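# Unroll the rolled necktie and lay it flat

## Task

Unroll the rolled-up, folded necktie and leave it flat on the table: doubled over once, stretched to its whole length, flat along all of it (the bend at the fold may remain a low loop), roughly aligned and straight, at its full width, with no further folds and nothing hanging past the table edge. Dropping the tie into its final place is allowed.

## Robot and tools

Robot: two arms, left_arm and right_arm, each ending in a five-finger hand (left_arm has a left hand, right_arm a right hand). Base poses in the scene frame: left_arm at (+0.017, +0.334, +0.007) m, right_arm at (+0.015, -0.273, +0.022) m, both facing nearly along +x.

Scene frame: origin at table-top height, halfway between the nominal bases; +x points out over the table, +y toward left_arm, +z up. Arm names do not match image sides. Reported end_effector_position (m) and end_effector_quat_wxyz are in this frame and can be off by a few cm.

Hand point: a point fixed to the palm, 0.05 m in front of it and 0.15 m from the wrist flange along the fingers. Its +z runs along straight fingers, +y out of the palm, +x across the palm away from the thumb on the right hand (toward the thumb on the left hand). Straight fingertips reach 0.06-0.07 m past the point along +z, about 0.06 m back along -y. A wrist bracket on the little-finger side can collide with things.

The row (28 numbers, all in [-1, 1]), used by execute_actions and move. One row covers both arms, always all 28 even if one arm moves: left dx, dy, dz, rx, ry, rz; left thumb_turn, thumb_bend, index, middle, ring, little; left force_limit, speed; then the same 14 for the right arm. The six pose numbers are an offset, not a pose: they count from that arm's current Hand target (shown in the last result), along the Hand target's own axes. Scale: 1.0 = 0.6 m for dx, dy, dz and 180 degrees for the rotation vector rx, ry, rz. Six zeros means no new pose request. Hand motor numbers are absolute targets: -1 open (thumb beside palm, thumb straight, fingers straight), +1 closed (thumb in front of palm, thumb bent, fingers curled). force_limit maps -1..+1 to about 0..10 N at the fingertip (0..15 N for the two thumb motors). speed goes from near 0 at -1 to full at +0.48 and above; a full stroke at full speed lasts 0.49 s. For a gentle grip, close with speed -0.94 or below. No number means 'unchanged': to keep a hand as it is, resend the eight numbers of its last executed row (before any, use hand_measured plus hand_force_limit and hand_speed). Turning the thumb fully in front lets the hand wrap objects about 0.035-0.065 m thick; thumb tip against the index pad can pinch light thin items.

execute_actions(actions, cameras): actions is a list of actions; each action is a list of up to 15 rows, one per 1/30 s step, the last row held to step 15. Every row in one action is an offset from the Hand target at that action's start, not from the prior row; the next action starts from the new Hand target, so a repeated offset moves further. An empty actions list returns camera images; otherwise cameras picks them (["all"], [] or names).

move(target, speed, blend, blocking, cameras): straight-line path of each hand point toward target, either one 28-number row or a list of up to 15 rows, all offsets counted from the same starting Hand targets. speed is path top speed in m/s, 0.002 to 4.3, default 0.25 (turns up to twice that in rad/s); one value or one per target. blend (m) rounds corners between listed targets; 0 means stop at each. A move lasts at most 10 s of path. Paths ignore obstacles and the other arm; avoid routing a hand close to its own base. blocking=false returns after about 0.5 s while the move continues.

wait(seconds): 0 to 3600, lets time pass without new commands. stop(): brakes a running move. zoom_image(camera, region): region [x0, y0, x1, y1] in pixels, at most 504 by 504, of the newest image of cam_high, cam_low, cam_roll_left, cam_roll_right, cam_left_wrist or cam_right_wrist (all 672x504). show_instructions(): shows the reference pictures. finished_scene(scene): ends the current scene, using the number printed at the end of each result; irreversible.

Results: Hand target is the last commanded pose (after clipping the orientation to within 40 degrees of the measured one); next offsets start from it. Hands often rest 1-3 cm (sometimes 5 cm) below or short of it from friction and weight, not contact; if so, send the gap as an offset. hand_measured, hand_stopped_by (moving, target, force, stalled, fault) and hand_load_n list the six motors in the row's order; a dropped grip shows as hand_load_n falling near 0. A move adds a move: line (done, off_target, moving, held, fault; limits=paced means clipped, limits=held means steps withheld). Joint torques wrap for joints 3 and 4 at ±28 N m. MOTOR HOT appears at 85 °C; at 100 °C the arm goes limp for 30-60 s.

Avoid: letting the tie fall off the table, releasing it while it swings, fast hits on the table, hard pressing (back an arm off by commanding past its current point), the two hands squeezing or bumping each other, and over-straining fingers. Any arm stop costs time. A loose object may occasionally get nudged by the scene.

Each tool is called as a command line: name --argument value for each argument, lists and objects as JSON in quotes; but a table of rows of numbers goes row by row, as --pt "numbers of a row", without its own name.

Reference images:

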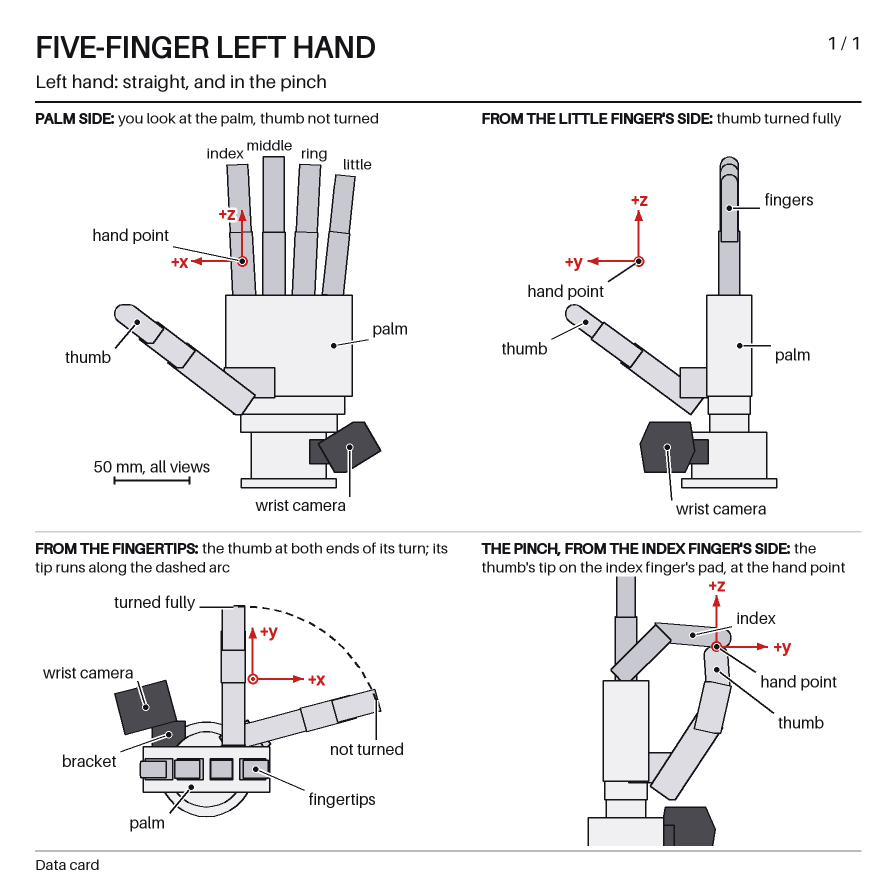

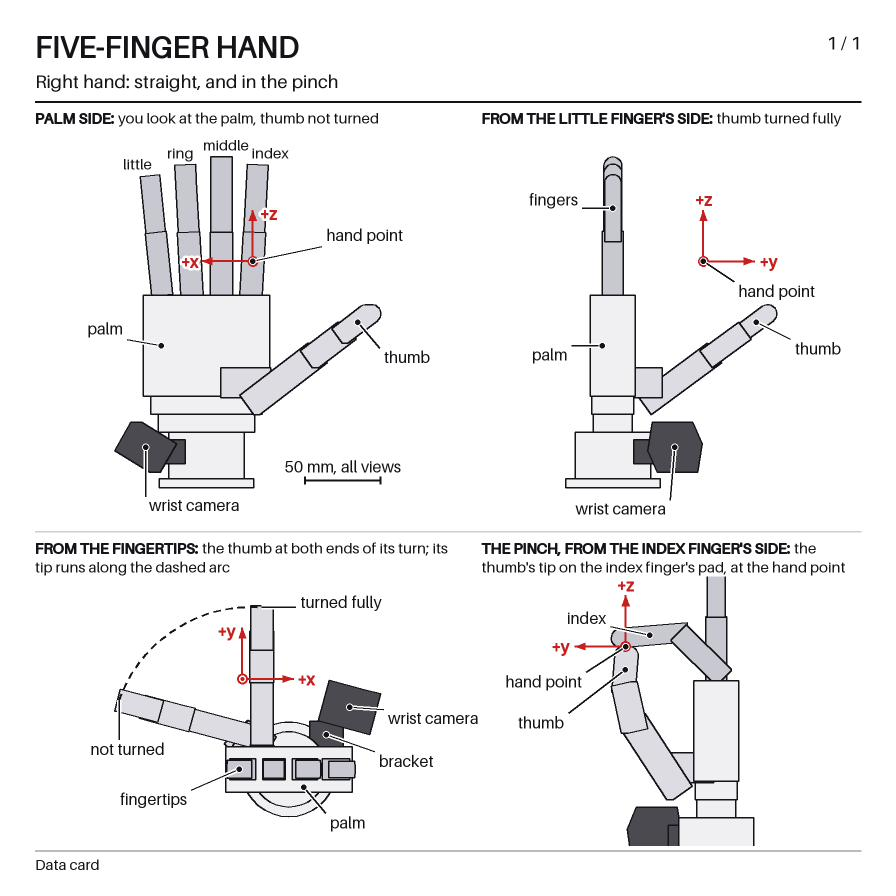

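## Session

execute_actions --actions '[]'

Scene clock: 0.00 s.
left_arm: end_effector_position=(+0.5891, -0.0651, +0.3175) hand_measured=(-1.000, -1.000, -1.000, -1.000, -1.000, -1.000) hand_load_n=(+0.0, +0.0, +0.0, +0.0, +0.0, +0.0) hand_stopped_by=(target, target, target, target, target, target) hand_force_limit=0.00 hand_speed=-0.80 end_effector_quat_wxyz=(-0.089, -0.455, +0.825, -0.325) | right_arm: end_effector_position=(+0.8780, -0.2320, +0.2391) hand_measured=(-1.000, -1.000, -1.000, -1.000, -1.000, -1.000) hand_load_n=(+0.0, +0.0, +0.0, +0.0, +0.0, +0.0) hand_stopped_by=(target, target, target, target, target, target) hand_force_limit=0.00 hand_speed=-0.80 end_effector_quat_wxyz=(+0.277, +0.061, +0.918, +0.279)
Joint positions: left_arm=[-0.435 2.111 2.431 -1.421 0.521 0.005] | right_arm=[-0.108 2.268 2.236 -0.935 -0.573 1.759]
Joint velocities: within noise
Joint torques (N m): no reading
Motor temperatures (°C): left_arm=[28 36 27 24 28 27] | right_arm=[24 33 21 25 25 26]
Heat: left arm: hottest shoulder 36 °C; right arm: hottest shoulder 33 °C.
Hand target: left_arm +0.5929, -0.0668, +0.3214; -0.084, -0.452, +0.824, -0.331 | right_arm +0.8823, -0.2326, +0.2424; +0.283, +0.059, +0.916, +0.278

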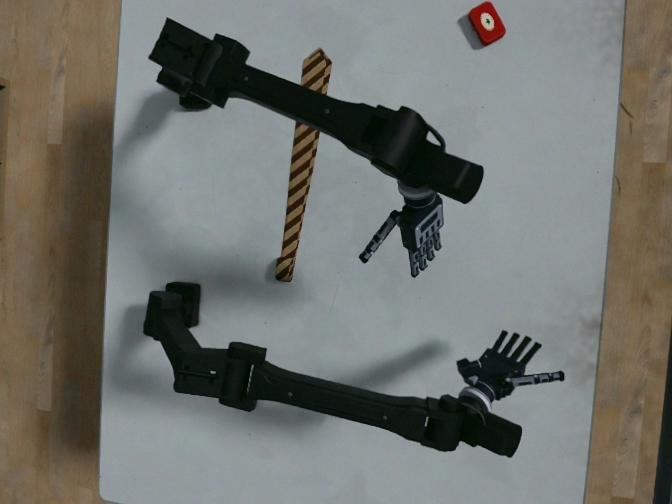

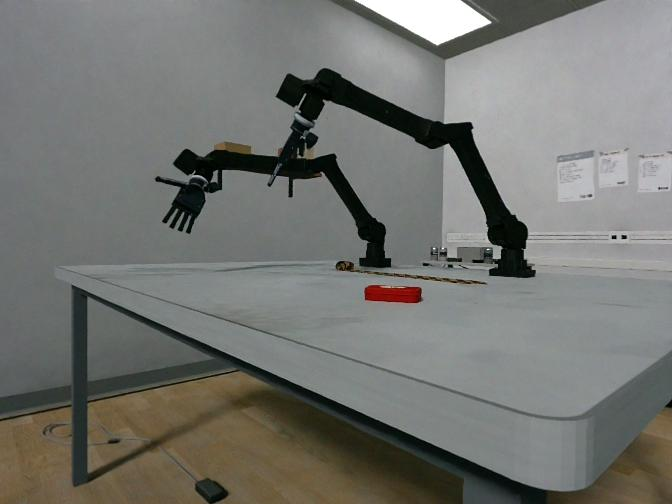

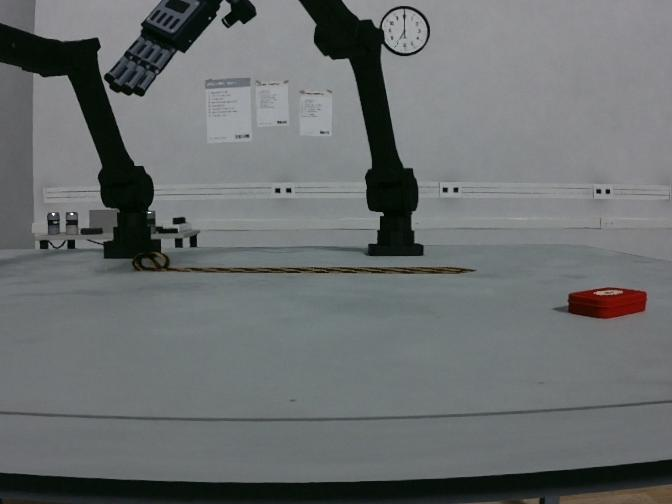

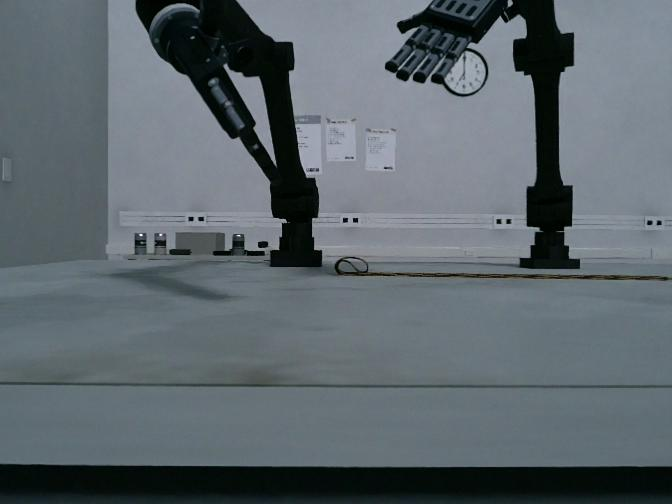

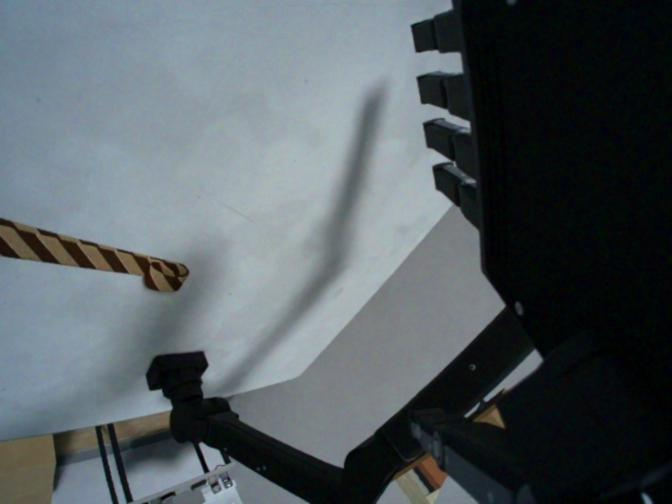

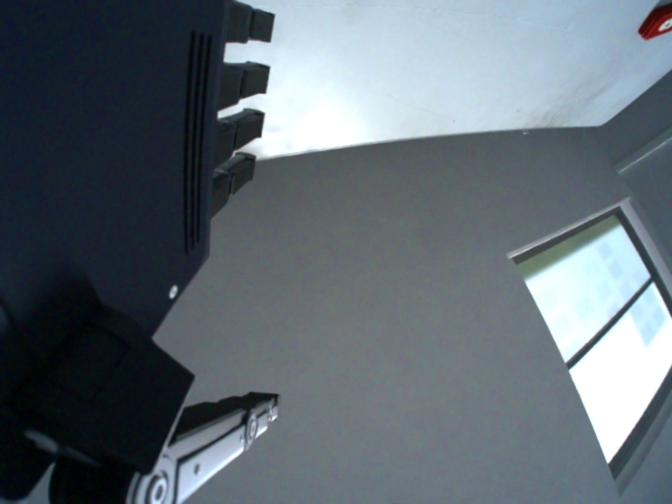

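zoom_image --camera "cam_high" --region '[240, 30, 380, 300]'

zoom_image --camera "cam_roll_left" --region '[90, 220, 250, 300]'

zoom_image --camera "cam_left_wrist" --region '[0, 180, 250, 330]'

zoom_image --camera "cam_roll_right" --region '[300, 240, 420, 300]'

Scaled by 1.867 from the camera's image (finer frame: 960x720).

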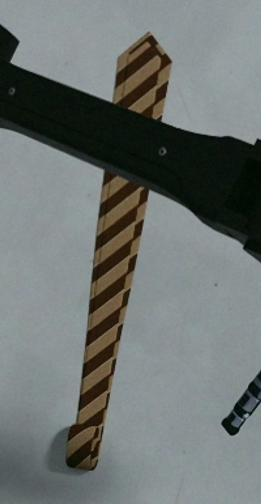

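Scaled by 3.150 from the camera's image (finer frame: 960x720).

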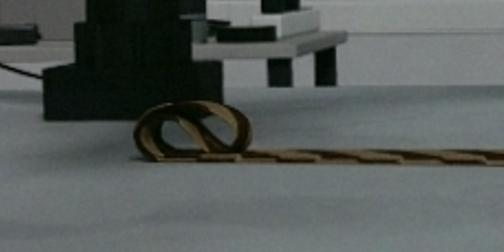

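Scaled by 2.016 from the camera's image (finer frame: 960x720).

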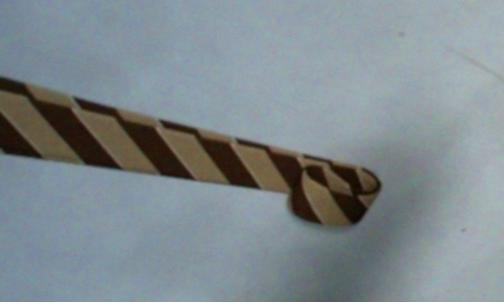

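Scaled by 4.200 from the camera's image (finer frame: 960x720).

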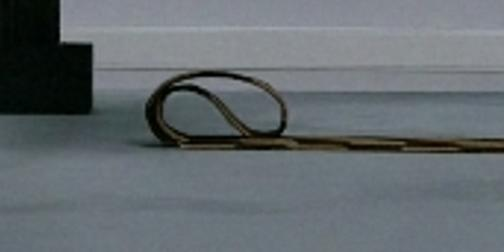

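move --target '[0.116,0.598,0.05,-0.021,0.049,0.301,-1,-1,-1,-1,-1,-1,0,-0.8,0.007,-0.837,-0.911,0.135,-0.151,0.19,-1,-1,-1,-1,-1,-1,0,-0.8]' --speed 0.3 --cameras '["all"]'

Scene clock: 65.73 s.
left_arm: end_effector_position=(+0.2735, +0.0005, +0.1619) hand_measured=(-1.000, -1.000, -1.000, -1.000, -1.000, -1.000) hand_load_n=(+0.0, +0.0, +0.0, +0.0, +0.0, +0.0) hand_stopped_by=(target, target, target, target, target, target) hand_force_limit=0.00 hand_speed=-0.80 end_effector_quat_wxyz=(-0.005, -0.010, +0.942, -0.336) | right_arm: end_effector_position=(+0.5985, -0.9094, +0.3459) hand_measured=(-1.000, -1.000, -1.000, -1.000, -1.000, -1.000) hand_load_n=(+0.0, +0.0, +0.0, +0.0, +0.0, +0.0) hand_stopped_by=(target, target, target, target, target, target) hand_force_limit=0.00 hand_speed=-0.80 end_effector_quat_wxyz=(+0.375, +0.440, +0.805, +0.132)
Joint positions: left_arm=[-0.729 1.295 1.016 -0.797 0.496 0.698] | right_arm=[-0.985 2.323 2.612 -1.243 -0.574 1.756]
Joint torques (N m): left_arm=[-0.38 -10.05 7.17 1.59 0.26 0.21] | right_arm=[1.08 -19.43 10.96 1.01 -0.39 -0.03]
Motor temperatures (°C): left_arm=[27 40 32 24 27 26] | right_arm=[24 39 27 25 24 24]
Heat: left arm: hottest shoulder 40 °C; right arm: hottest shoulder 39 °C.
Hand target: left_arm +0.2702, +0.0003, +0.1607; +0.000, +0.001, +0.941, -0.339 | right_arm +0.6031, -0.9128, +0.3426; +0.374, +0.440, +0.806, +0.132
Off the commanded pose: left_arm 0.004 m, 1 deg | right_arm 0.007 m, 0 deg.
move: done
cam_left_wrist: T_world_to_cam=[[-0.27255, -0.75436, 0.59721, -0.01666], [-0.82359, 0.50382, 0.26053, 0.18185], [-0.49742, -0.42085, -0.75859, 0.37335]] pos_world=[0.33094, 0.05294, 0.2458]
cam_right_wrist: T_world_to_cam=[[0.5288, 0.76715, 0.36311, 0.25883], [0.03282, -0.44599, 0.89444, -0.74126], [0.84811, -0.46106, -0.26102, -0.71932]] pos_world=[0.49752, -0.8608, 0.38127]

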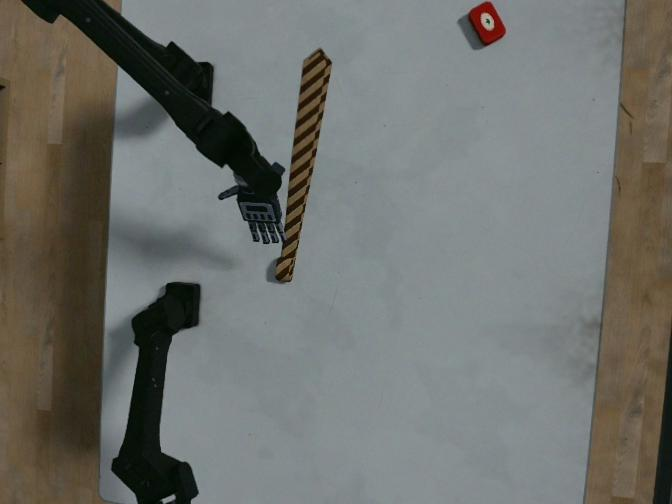

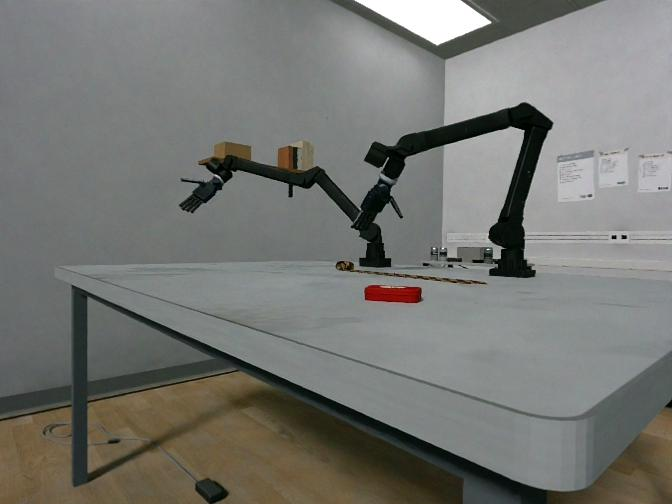

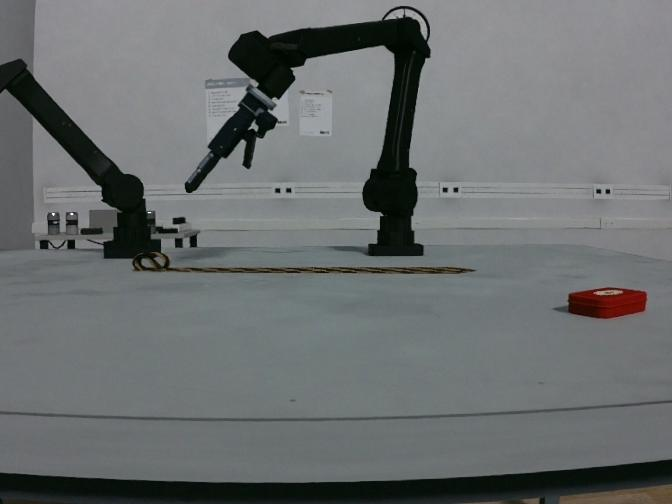

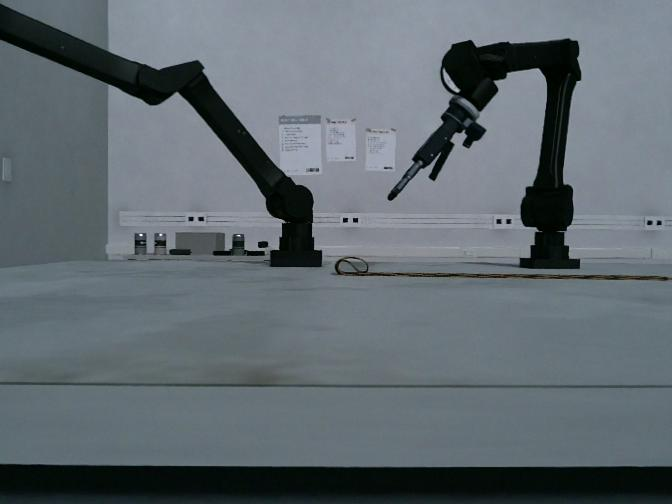

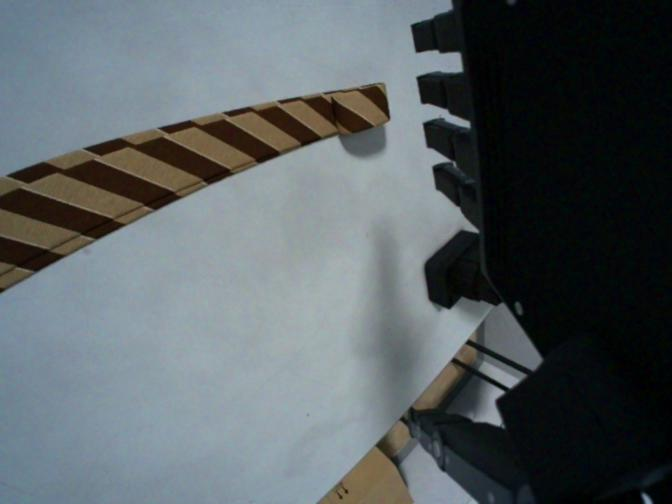

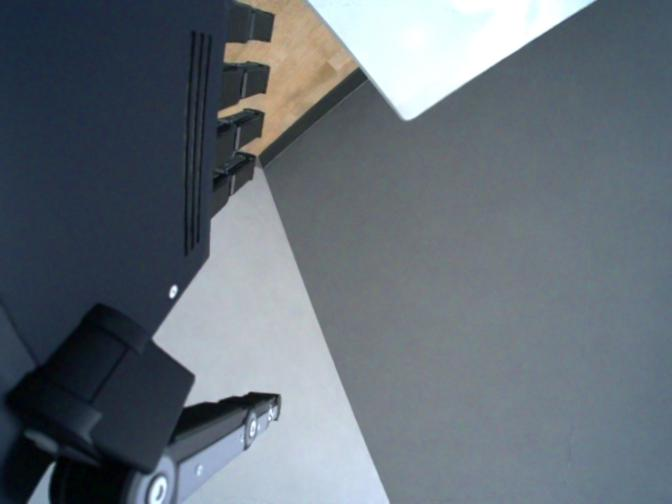

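move --target '[0,0.161,0.168,0,0,0,-1,-1,-1,-1,-1,-1,0,-0.8,0,0,0,0,0,0,-1,-1,-1,-1,-1,-1,0,-0.8]' --speed 0.12 --cameras '["cam_high","cam_roll_left","cam_left_wrist","cam_roll_right"]'

zoom_image --camera "cam_roll_right" --region '[300, 180, 460, 300]'

Scene clock: 74.73 s.
left_arm: end_effector_position=(+0.2688, +0.0048, +0.0311) hand_measured=(-1.000, -1.000, -1.000, -1.000, -1.000, -1.000) hand_load_n=(+0.0, +0.0, +0.0, +0.0, +0.0, +0.0) hand_stopped_by=(target, target, target, target, target, target) hand_force_limit=0.00 hand_speed=-0.80 end_effector_quat_wxyz=(+0.001, +0.002, +0.940, -0.342) | right_arm: end_effector_position=(+0.5986, -0.9094, +0.3452) hand_measured=(-1.000, -1.000, -1.000, -1.000, -1.000, -1.000) hand_load_n=(+0.0, -0.5, +0.0, +0.0, +0.0, +0.0) hand_stopped_by=(target, target, target, target, target, target) hand_force_limit=0.00 hand_speed=-0.80 end_effector_quat_wxyz=(+0.374, +0.440, +0.805, +0.132)
Joint positions: left_arm=[-0.729 1.447 0.773 -0.388 0.502 0.718] | right_arm=[-0.985 2.324 2.612 -1.243 -0.574 1.756]
Joint torques (N m): left_arm=[1.14 -8.7 6.01 1.62 0.41 0.21] | right_arm=[1.38 -19.25 10.99 1.02 -0.39 -0.03]
Heat: left arm: hottest shoulder 39 °C; right arm: hottest shoulder 40 °C.
Hand target: left_arm +0.2704, +0.0105, +0.0215; +0.000, +0.001, +0.941, -0.339 | right_arm +0.6031, -0.9128, +0.3425; +0.374, +0.440, +0.806, +0.132
Off the commanded pose: left_arm 0.011 m, 0 deg | right_arm 0.006 m, 0 deg.
move: off_target (left_arm)
cam_left_wrist: T_world_to_cam=[[-0.29863, -0.74099, 0.60146, 0.07026], [-0.81934, 0.52223, 0.23655, 0.20938], [-0.48938, -0.42216, -0.76308, 0.27166]] pos_world=[0.32548, 0.0574, 0.11551]
Images, in order (width x height): cam_high 672x504, cam_roll_left 672x504, cam_roll_right 672x504, cam_left_wrist 672x504.

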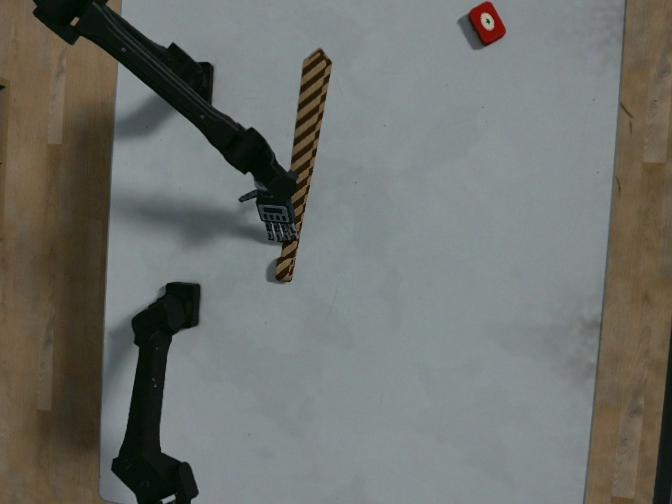

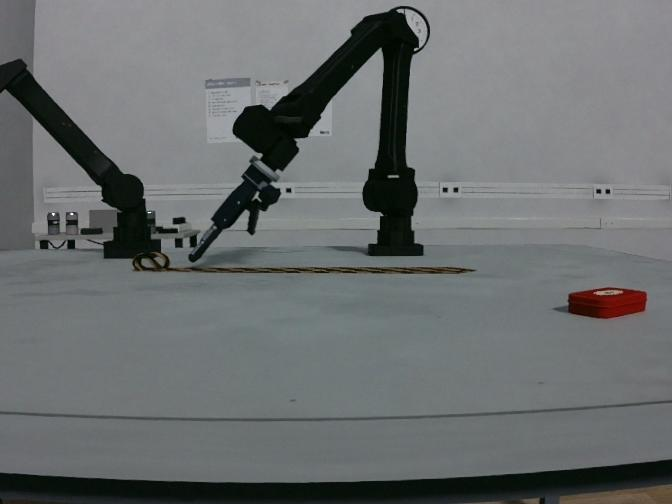

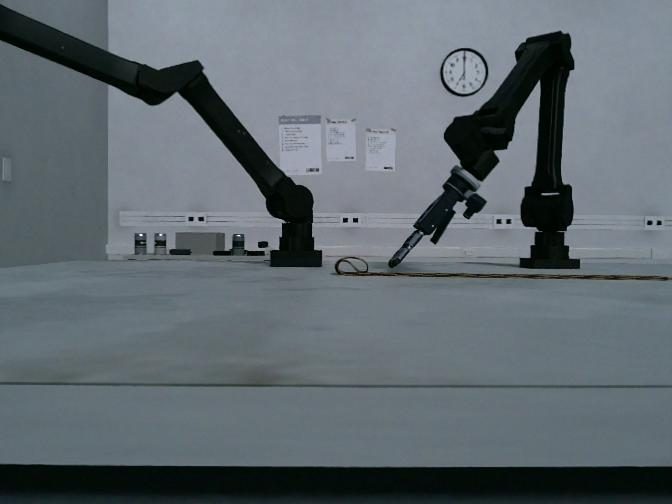

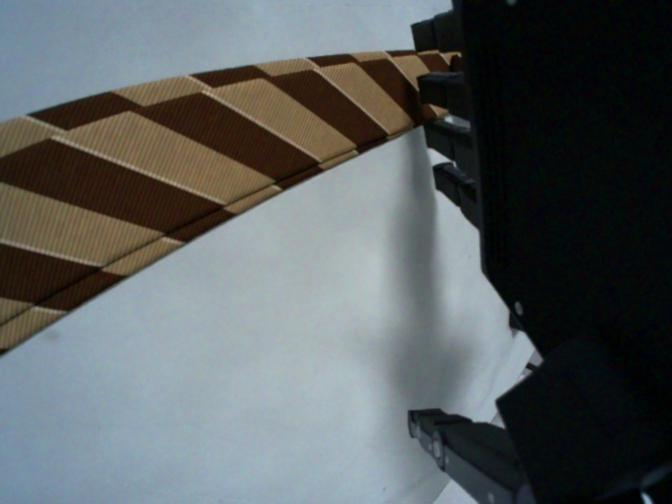

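Scaled by 3.150 from the camera's image (finer frame: 960x720).

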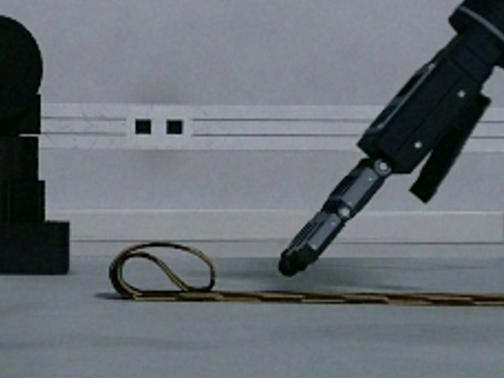

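move --target '[0.01,-0.21,0.195,0,0,0,-1,-1,-1,-1,-1,-1,0,-0.8,0,0,0,0,0,0,-1,-1,-1,-1,-1,-1,0,-0.8]' --speed 0.1 --cameras '["cam_high","cam_roll_right"]'

zoom_image --camera "cam_roll_right" --region '[200, 180, 360, 300]'

zoom_image --camera "cam_high" --region '[220, 230, 320, 350]'

Scene clock: 82.87 s.
left_arm: end_effector_position=(+0.2643, -0.1484, +0.0225) hand_measured=(-1.000, -1.000, -1.000, -1.000, -1.000, -1.000) hand_load_n=(+0.0, +0.0, +0.0, +0.5, +0.0, +0.0) hand_stopped_by=(target, target, target, target, target, target) hand_force_limit=0.00 hand_speed=-0.80 end_effector_quat_wxyz=(+0.006, +0.002, +0.939, -0.345) | right_arm: end_effector_position=(+0.5986, -0.9094, +0.3452) hand_measured=(-1.000, -1.000, -1.000, -1.000, -1.000, -1.000) hand_load_n=(+0.0, +0.0, +0.0, +0.0, +0.0, +0.0) hand_stopped_by=(target, target, target, target, target, target) hand_force_limit=0.00 hand_speed=-0.80 end_effector_quat_wxyz=(+0.374, +0.440, +0.805, +0.132)
Joint positions: left_arm=[-0.973 1.711 1.056 -0.301 0.367 0.489] | right_arm=[-0.985 2.324 2.612 -1.243 -0.574 1.756]
Joint torques (N m): left_arm=[-0.91 -10.52 9.54 1.26 0 -0.03] | right_arm=[1.32 -19.25 10.97 1.03 -0.39 -0.03]
Heat: left arm: hottest shoulder 39 °C; right arm: hottest shoulder 40 °C.
Hand target: left_arm +0.2642, -0.1612, +0.0116; +0.000, +0.001, +0.941, -0.339 | right_arm +0.6031, -0.9128, +0.3425; +0.374, +0.440, +0.806, +0.132
Off the commanded pose: left_arm 0.017 m, 1 deg | right_arm 0.006 m, 0 deg.
move: off_target (left_arm)

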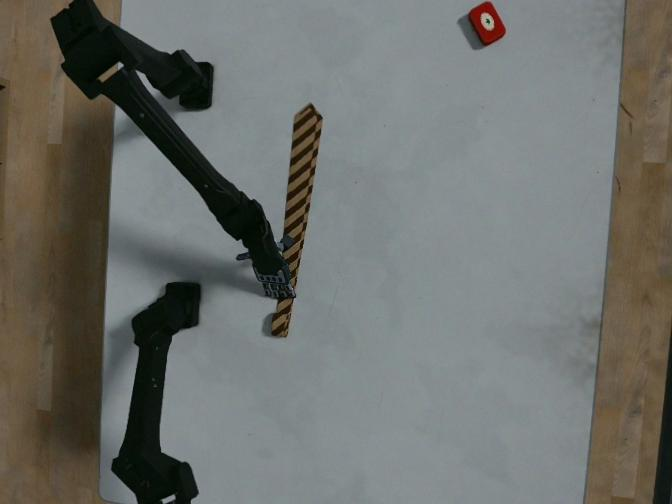

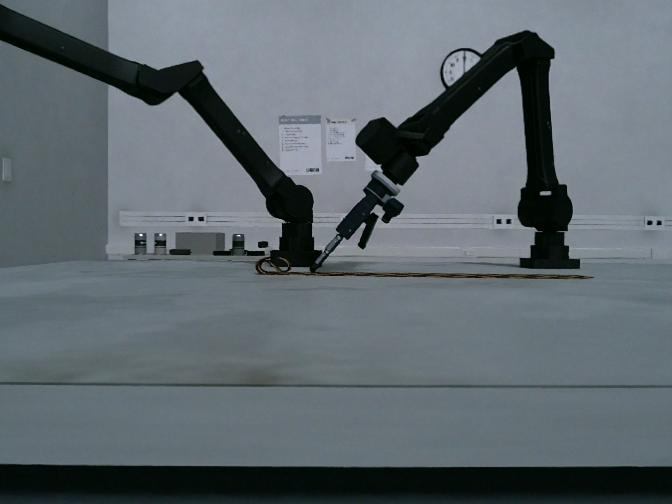

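Scaled by 3.150 from the camera's image (finer frame: 960x720).

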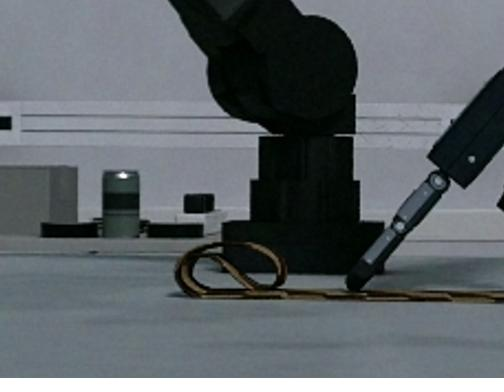

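Scaled by 4.200 from the camera's image (finer frame: 960x720).

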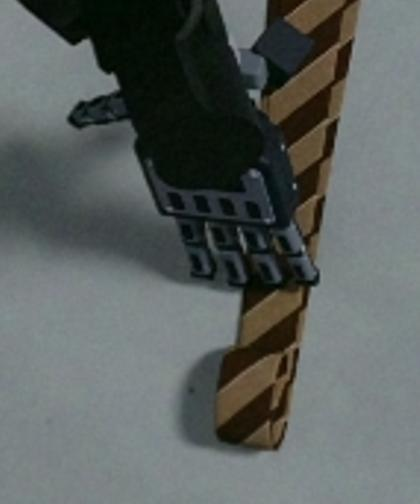

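move --pt "0 -0.019 -0.049 0 0 0 -1 -1 -1 -1 -1 -1 0 -0.8 0 0 0 0 0 0 -1 -1 -1 -1 -1 -1 0 -0.8" --pt "0.02 -0.225 0.122 0 0 0 -1 -1 -1 -1 -1 -1 0 -0.8 0 0 0 0 0 0 -1 -1 -1 -1 -1 -1 0 -0.8" --speed 0.08 --cameras '["cam_high","cam_roll_right","cam_low"]'

zoom_image --camera "cam_roll_right" --region '[140, 180, 300, 300]'

zoom_image --camera "cam_high" --region '[220, 270, 320, 420]'

Scene clock: 97.63 s.
left_arm: end_effector_position=(+0.2519, -0.2918, +0.0397) hand_measured=(-1.000, -1.000, -1.000, -1.000, -1.000, -1.000) hand_load_n=(+0.0, +0.0, +0.0, +0.0, +0.0, +0.0) hand_stopped_by=(target, target, target, target, target, target) hand_force_limit=0.00 hand_speed=-0.80 end_effector_quat_wxyz=(+0.001, +0.001, +0.942, -0.335) | right_arm: end_effector_position=(+0.5986, -0.9094, +0.3452) hand_measured=(-1.000, -1.000, -1.000, -1.000, -1.000, -1.000) hand_load_n=(+0.0, -0.5, +0.0, +0.0, +0.0, +0.0) hand_stopped_by=(target, target, target, target, target, target) hand_force_limit=0.00 hand_speed=-0.80 end_effector_quat_wxyz=(+0.374, +0.440, +0.805, +0.132)
Joint positions: left_arm=[-1.125 1.955 1.48 -0.463 0.276 0.361] | right_arm=[-0.985 2.324 2.612 -1.243 -0.574 1.756]
Joint torques (N m): left_arm=[-0.67 -16.15 12 0.8 0.09 -0.05] | right_arm=[1.26 -19.25 10.99 1.02 -0.39 -0.03]
Heat: left arm: hottest shoulder 38 °C; right arm: hottest shoulder 40 °C.
Hand target: left_arm +0.2519, -0.3119, +0.0414; +0.000, +0.001, +0.941, -0.339 | right_arm +0.6031, -0.9128, +0.3425; +0.374, +0.440, +0.806, +0.132
Off the commanded pose: left_arm 0.020 m, 1 deg | right_arm 0.006 m, 0 deg.
move: off_target (left_arm)
Images, in order (width x height): cam_high 672x504, cam_low 672x504, cam_roll_right 672x504.

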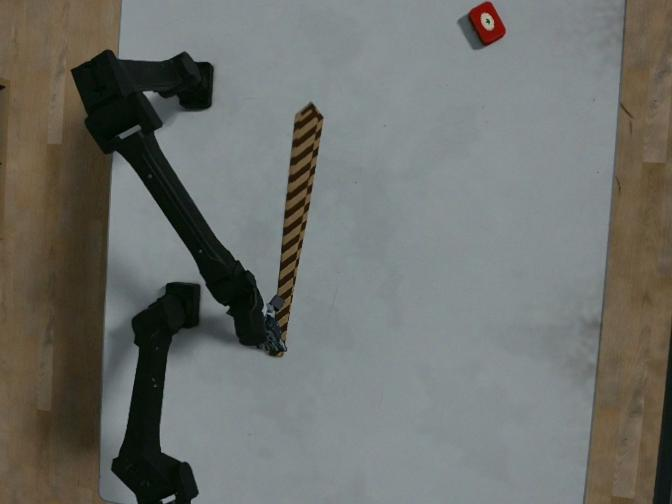

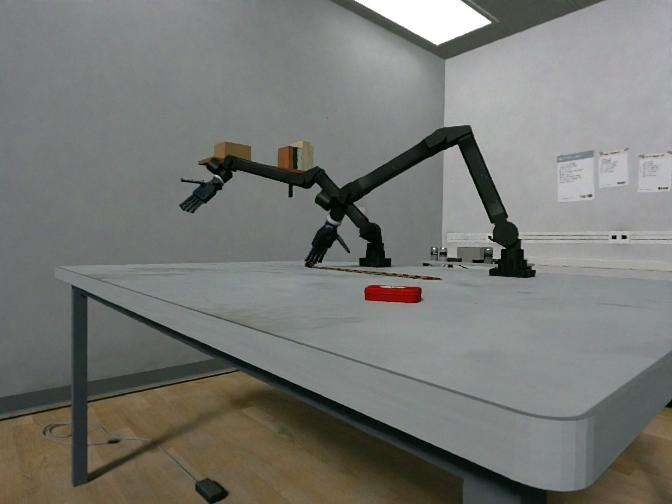

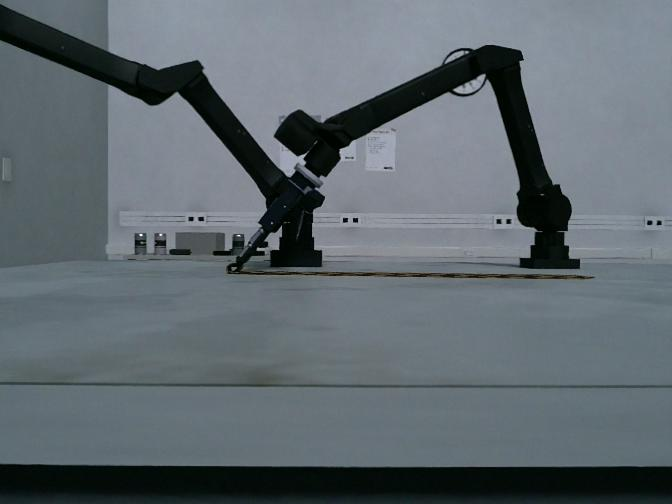

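Scaled by 3.150 from the camera's image (finer frame: 960x720).

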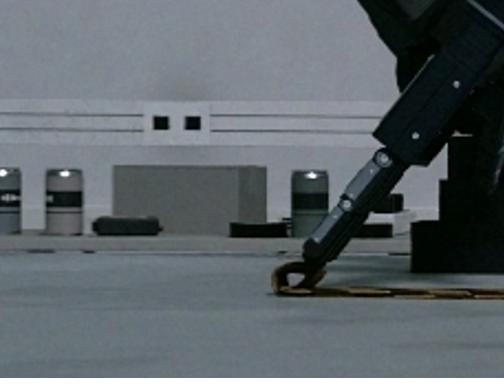

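Scaled by 3.360 from the camera's image (finer frame: 960x720).

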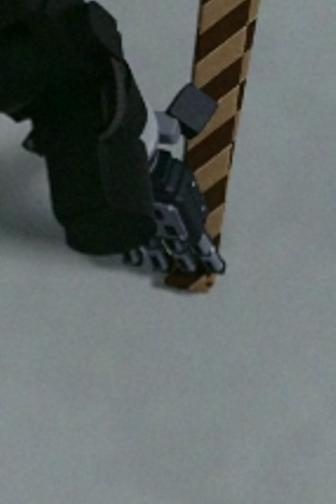

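move --target '[0.02,-0.205,0.171,0,0,0,-1,-1,-1,-1,-1,-1,0,-0.8,0,0,0,0,0,0,-1,-1,-1,-1,-1,-1,0,-0.8]' --speed 0.08 --cameras '["cam_high","cam_roll_right","cam_low"]'

zoom_image --camera "cam_roll_right" --region '[100, 180, 260, 300]'

zoom_image --camera "cam_high" --region '[220, 300, 320, 450]'

Scene clock: 103.80 s.
left_arm: end_effector_position=(+0.2441, -0.4550, +0.0420) hand_measured=(-1.000, -1.000, -1.000, -1.000, -1.000, -1.000) hand_load_n=(+0.0, +0.0, +0.0, +0.0, +0.0, +0.0) hand_stopped_by=(target, target, target, target, target, target) hand_force_limit=0.00 hand_speed=-0.80 end_effector_quat_wxyz=(+0.001, +0.001, +0.943, -0.333) | right_arm: end_effector_position=(+0.5986, -0.9094, +0.3452) hand_measured=(-1.000, -1.000, -1.000, -1.000, -1.000, -1.000) hand_load_n=(+0.0, -0.5, +0.0, +0.0, +0.0, +0.0) hand_stopped_by=(target, target, target, target, target, target) hand_force_limit=0.00 hand_speed=-0.80 end_effector_quat_wxyz=(+0.374, +0.440, +0.805, +0.132)
Joint positions: left_arm=[-1.229 2.356 2.18 -0.744 0.213 0.276] | right_arm=[-0.985 2.324 2.612 -1.243 -0.574 1.756]
Joint torques (N m): left_arm=[-0.73 -21.48 13.31 0.87 0.04 -0.04] | right_arm=[1.26 -19.37 10.99 1.02 -0.39 -0.03]
Heat: left arm: hottest shoulder 38 °C; right arm: hottest shoulder 40 °C.
Hand target: left_arm +0.2395, -0.4719, +0.0407; +0.000, +0.001, +0.941, -0.339 | right_arm +0.6031, -0.9128, +0.3425; +0.374, +0.440, +0.806, +0.132
Off the commanded pose: left_arm 0.018 m, 1 deg | right_arm 0.006 m, 0 deg.
move: off_target (left_arm)
Images, in order (width x height): cam_high 672x504, cam_low 672x504, cam_roll_right 672x504.

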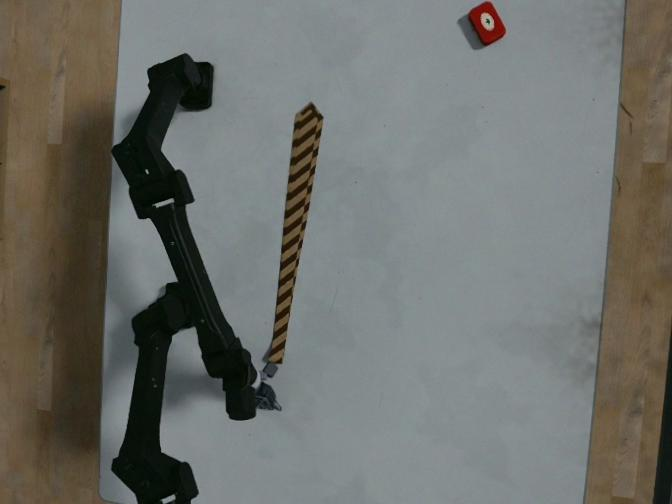

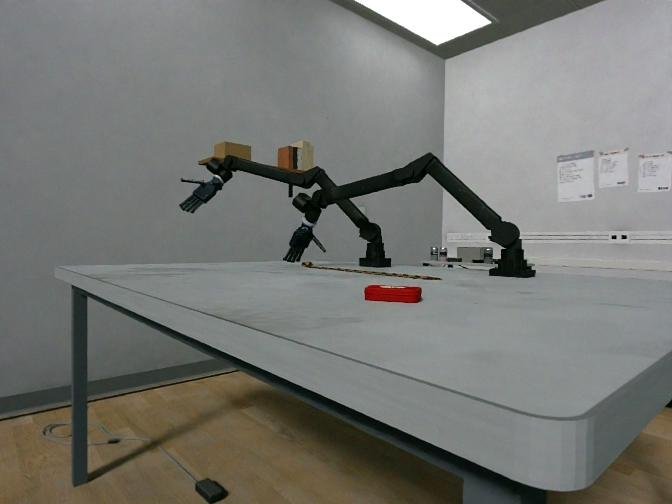

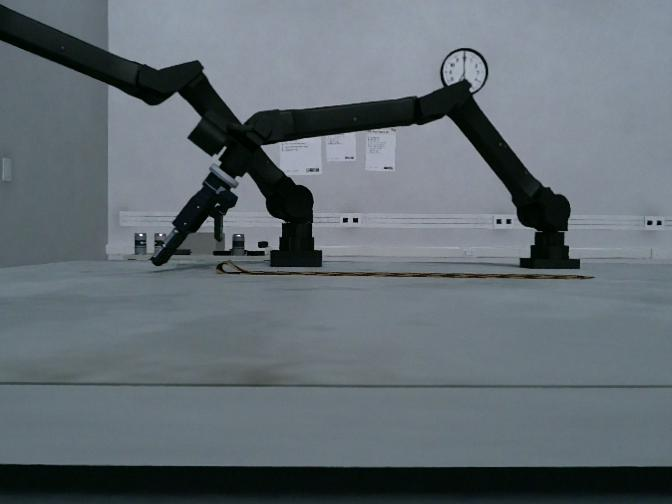

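Scaled by 3.150 from the camera's image (finer frame: 960x720).

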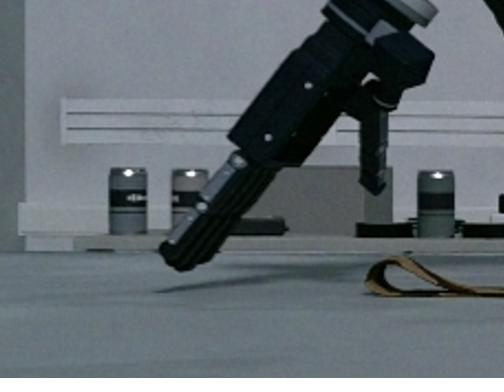

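Scaled by 3.360 from the camera's image (finer frame: 960x720).

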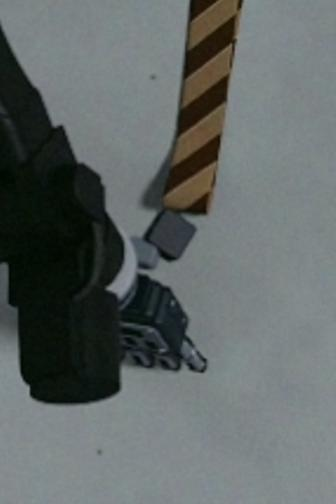

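move --pt "0 -0.213 -0.257 0 0 0 -1 -1 -1 -1 -1 -1 0 -0.8 0 0 0 0 0 0 -1 -1 -1 -1 -1 -1 0 -0.8" --pt "0.1 0.012 -0.46 0 0 0 -1 -1 -1 -1 -1 -1 0 -0.8 0 0 0 0 0 0 -1 -1 -1 -1 -1 -1 0 -0.8" --blend 0.05 --cameras '["cam_high","cam_roll_right","cam_roll_left","cam_left_wrist"]'

zoom_image --camera "cam_roll_right" --region '[200, 245, 280, 295]'

zoom_image --camera "cam_high" --region '[240, 90, 340, 390]'

zoom_image --camera "cam_roll_right" --region '[520, 250, 620, 300]'

Scene clock: 114.30 s.
left_arm: end_effector_position=(+0.1834, -0.2880, +0.2647) hand_measured=(-1.000, -1.000, -1.000, -1.000, -1.000, -1.000) hand_load_n=(+0.0, +0.0, +0.0, +0.0, +0.0, +0.0) hand_stopped_by=(target, target, target, target, target, target) hand_force_limit=0.00 hand_speed=-0.80 end_effector_quat_wxyz=(+0.005, +0.001, +0.938, -0.347) | right_arm: end_effector_position=(+0.5986, -0.9094, +0.3452) hand_measured=(-1.000, -1.000, -1.000, -1.000, -1.000, -1.000) hand_load_n=(+0.0, +0.0, +0.0, +0.0, +0.0, +0.0) hand_stopped_by=(target, target, target, target, target, target) hand_force_limit=0.00 hand_speed=-0.80 end_effector_quat_wxyz=(+0.374, +0.440, +0.805, +0.132)
Joint positions: left_arm=[-1.229 1.723 1.744 -0.91 0.214 0.272] | right_arm=[-0.985 2.324 2.612 -1.243 -0.574 1.756]
Joint torques (N m): left_arm=[-0.32 -15.5 7.6 1.94 0.17 0.05] | right_arm=[1.32 -19.31 11 1.03 -0.39 -0.03]
Motor temperatures (°C): left_arm=[27 38 37 24 26 25] | right_arm=[24 41 29 24 23 23]
Heat: left arm: hottest shoulder 38 °C; right arm: hottest shoulder 41 °C.
Hand target: left_arm +0.1796, -0.2904, +0.2487; +0.000, +0.001, +0.941, -0.339 | right_arm +0.6031, -0.9128, +0.3425; +0.374, +0.440, +0.806, +0.132
Off the commanded pose: left_arm 0.017 m, 1 deg | right_arm 0.006 m, 0 deg.
move: off_target (left_arm)
cam_left_wrist: T_world_to_cam=[[-0.29859, -0.73679, 0.60662, -0.31284], [-0.82378, 0.51992, 0.22601, 0.24007], [-0.48191, -0.43223, -0.76219, 0.27997]] pos_world=[0.23928, -0.2343, 0.34891]
Images, in order (width x height): cam_high 672x504, cam_roll_left 672x504, cam_roll_right 672x504, cam_left_wrist 672x504.

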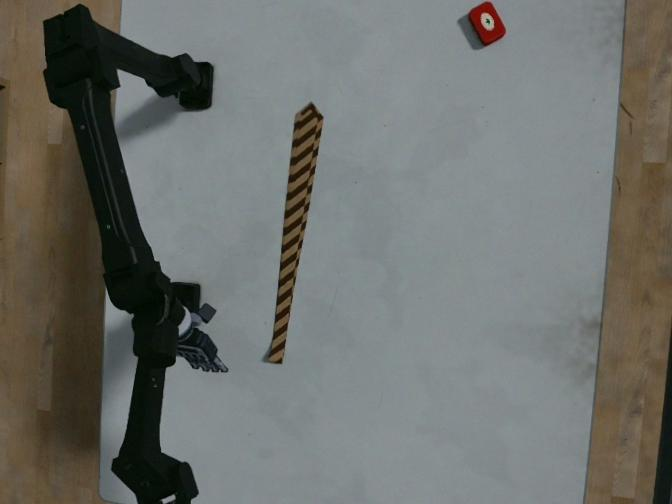

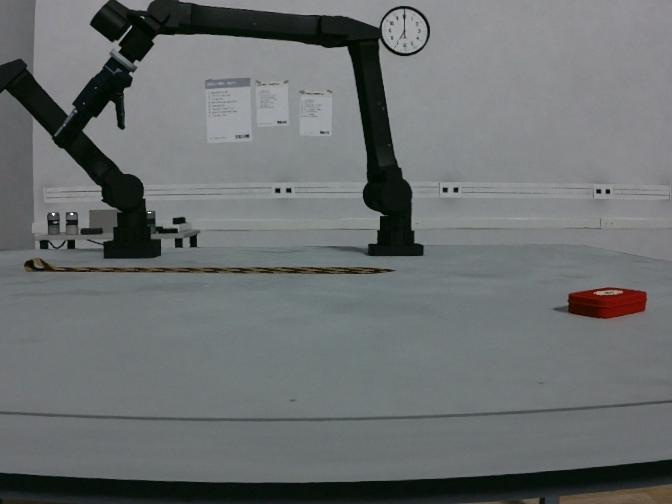

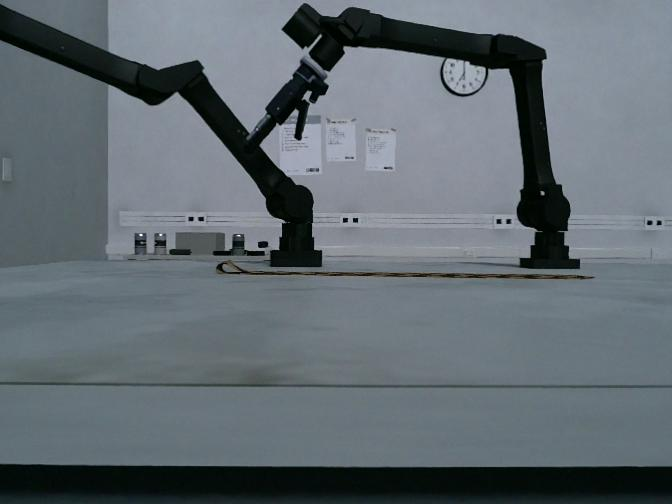

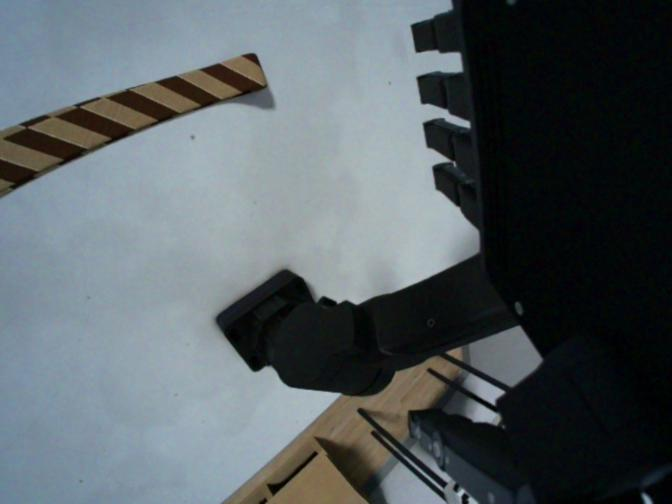

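Scaled by 6.300 from the camera's image (finer frame: 960x720).

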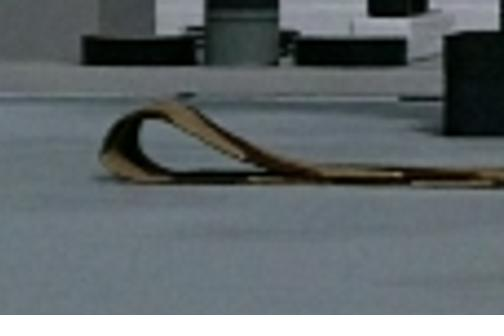

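Scaled by 1.680 from the camera's image (finer frame: 960x720).

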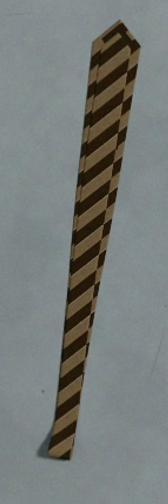

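Scaled by 5.040 from the camera's image (finer frame: 960x720).

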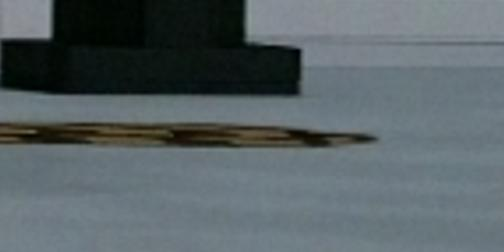

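finished_scene --scene 1

The scene is finished: the task was done.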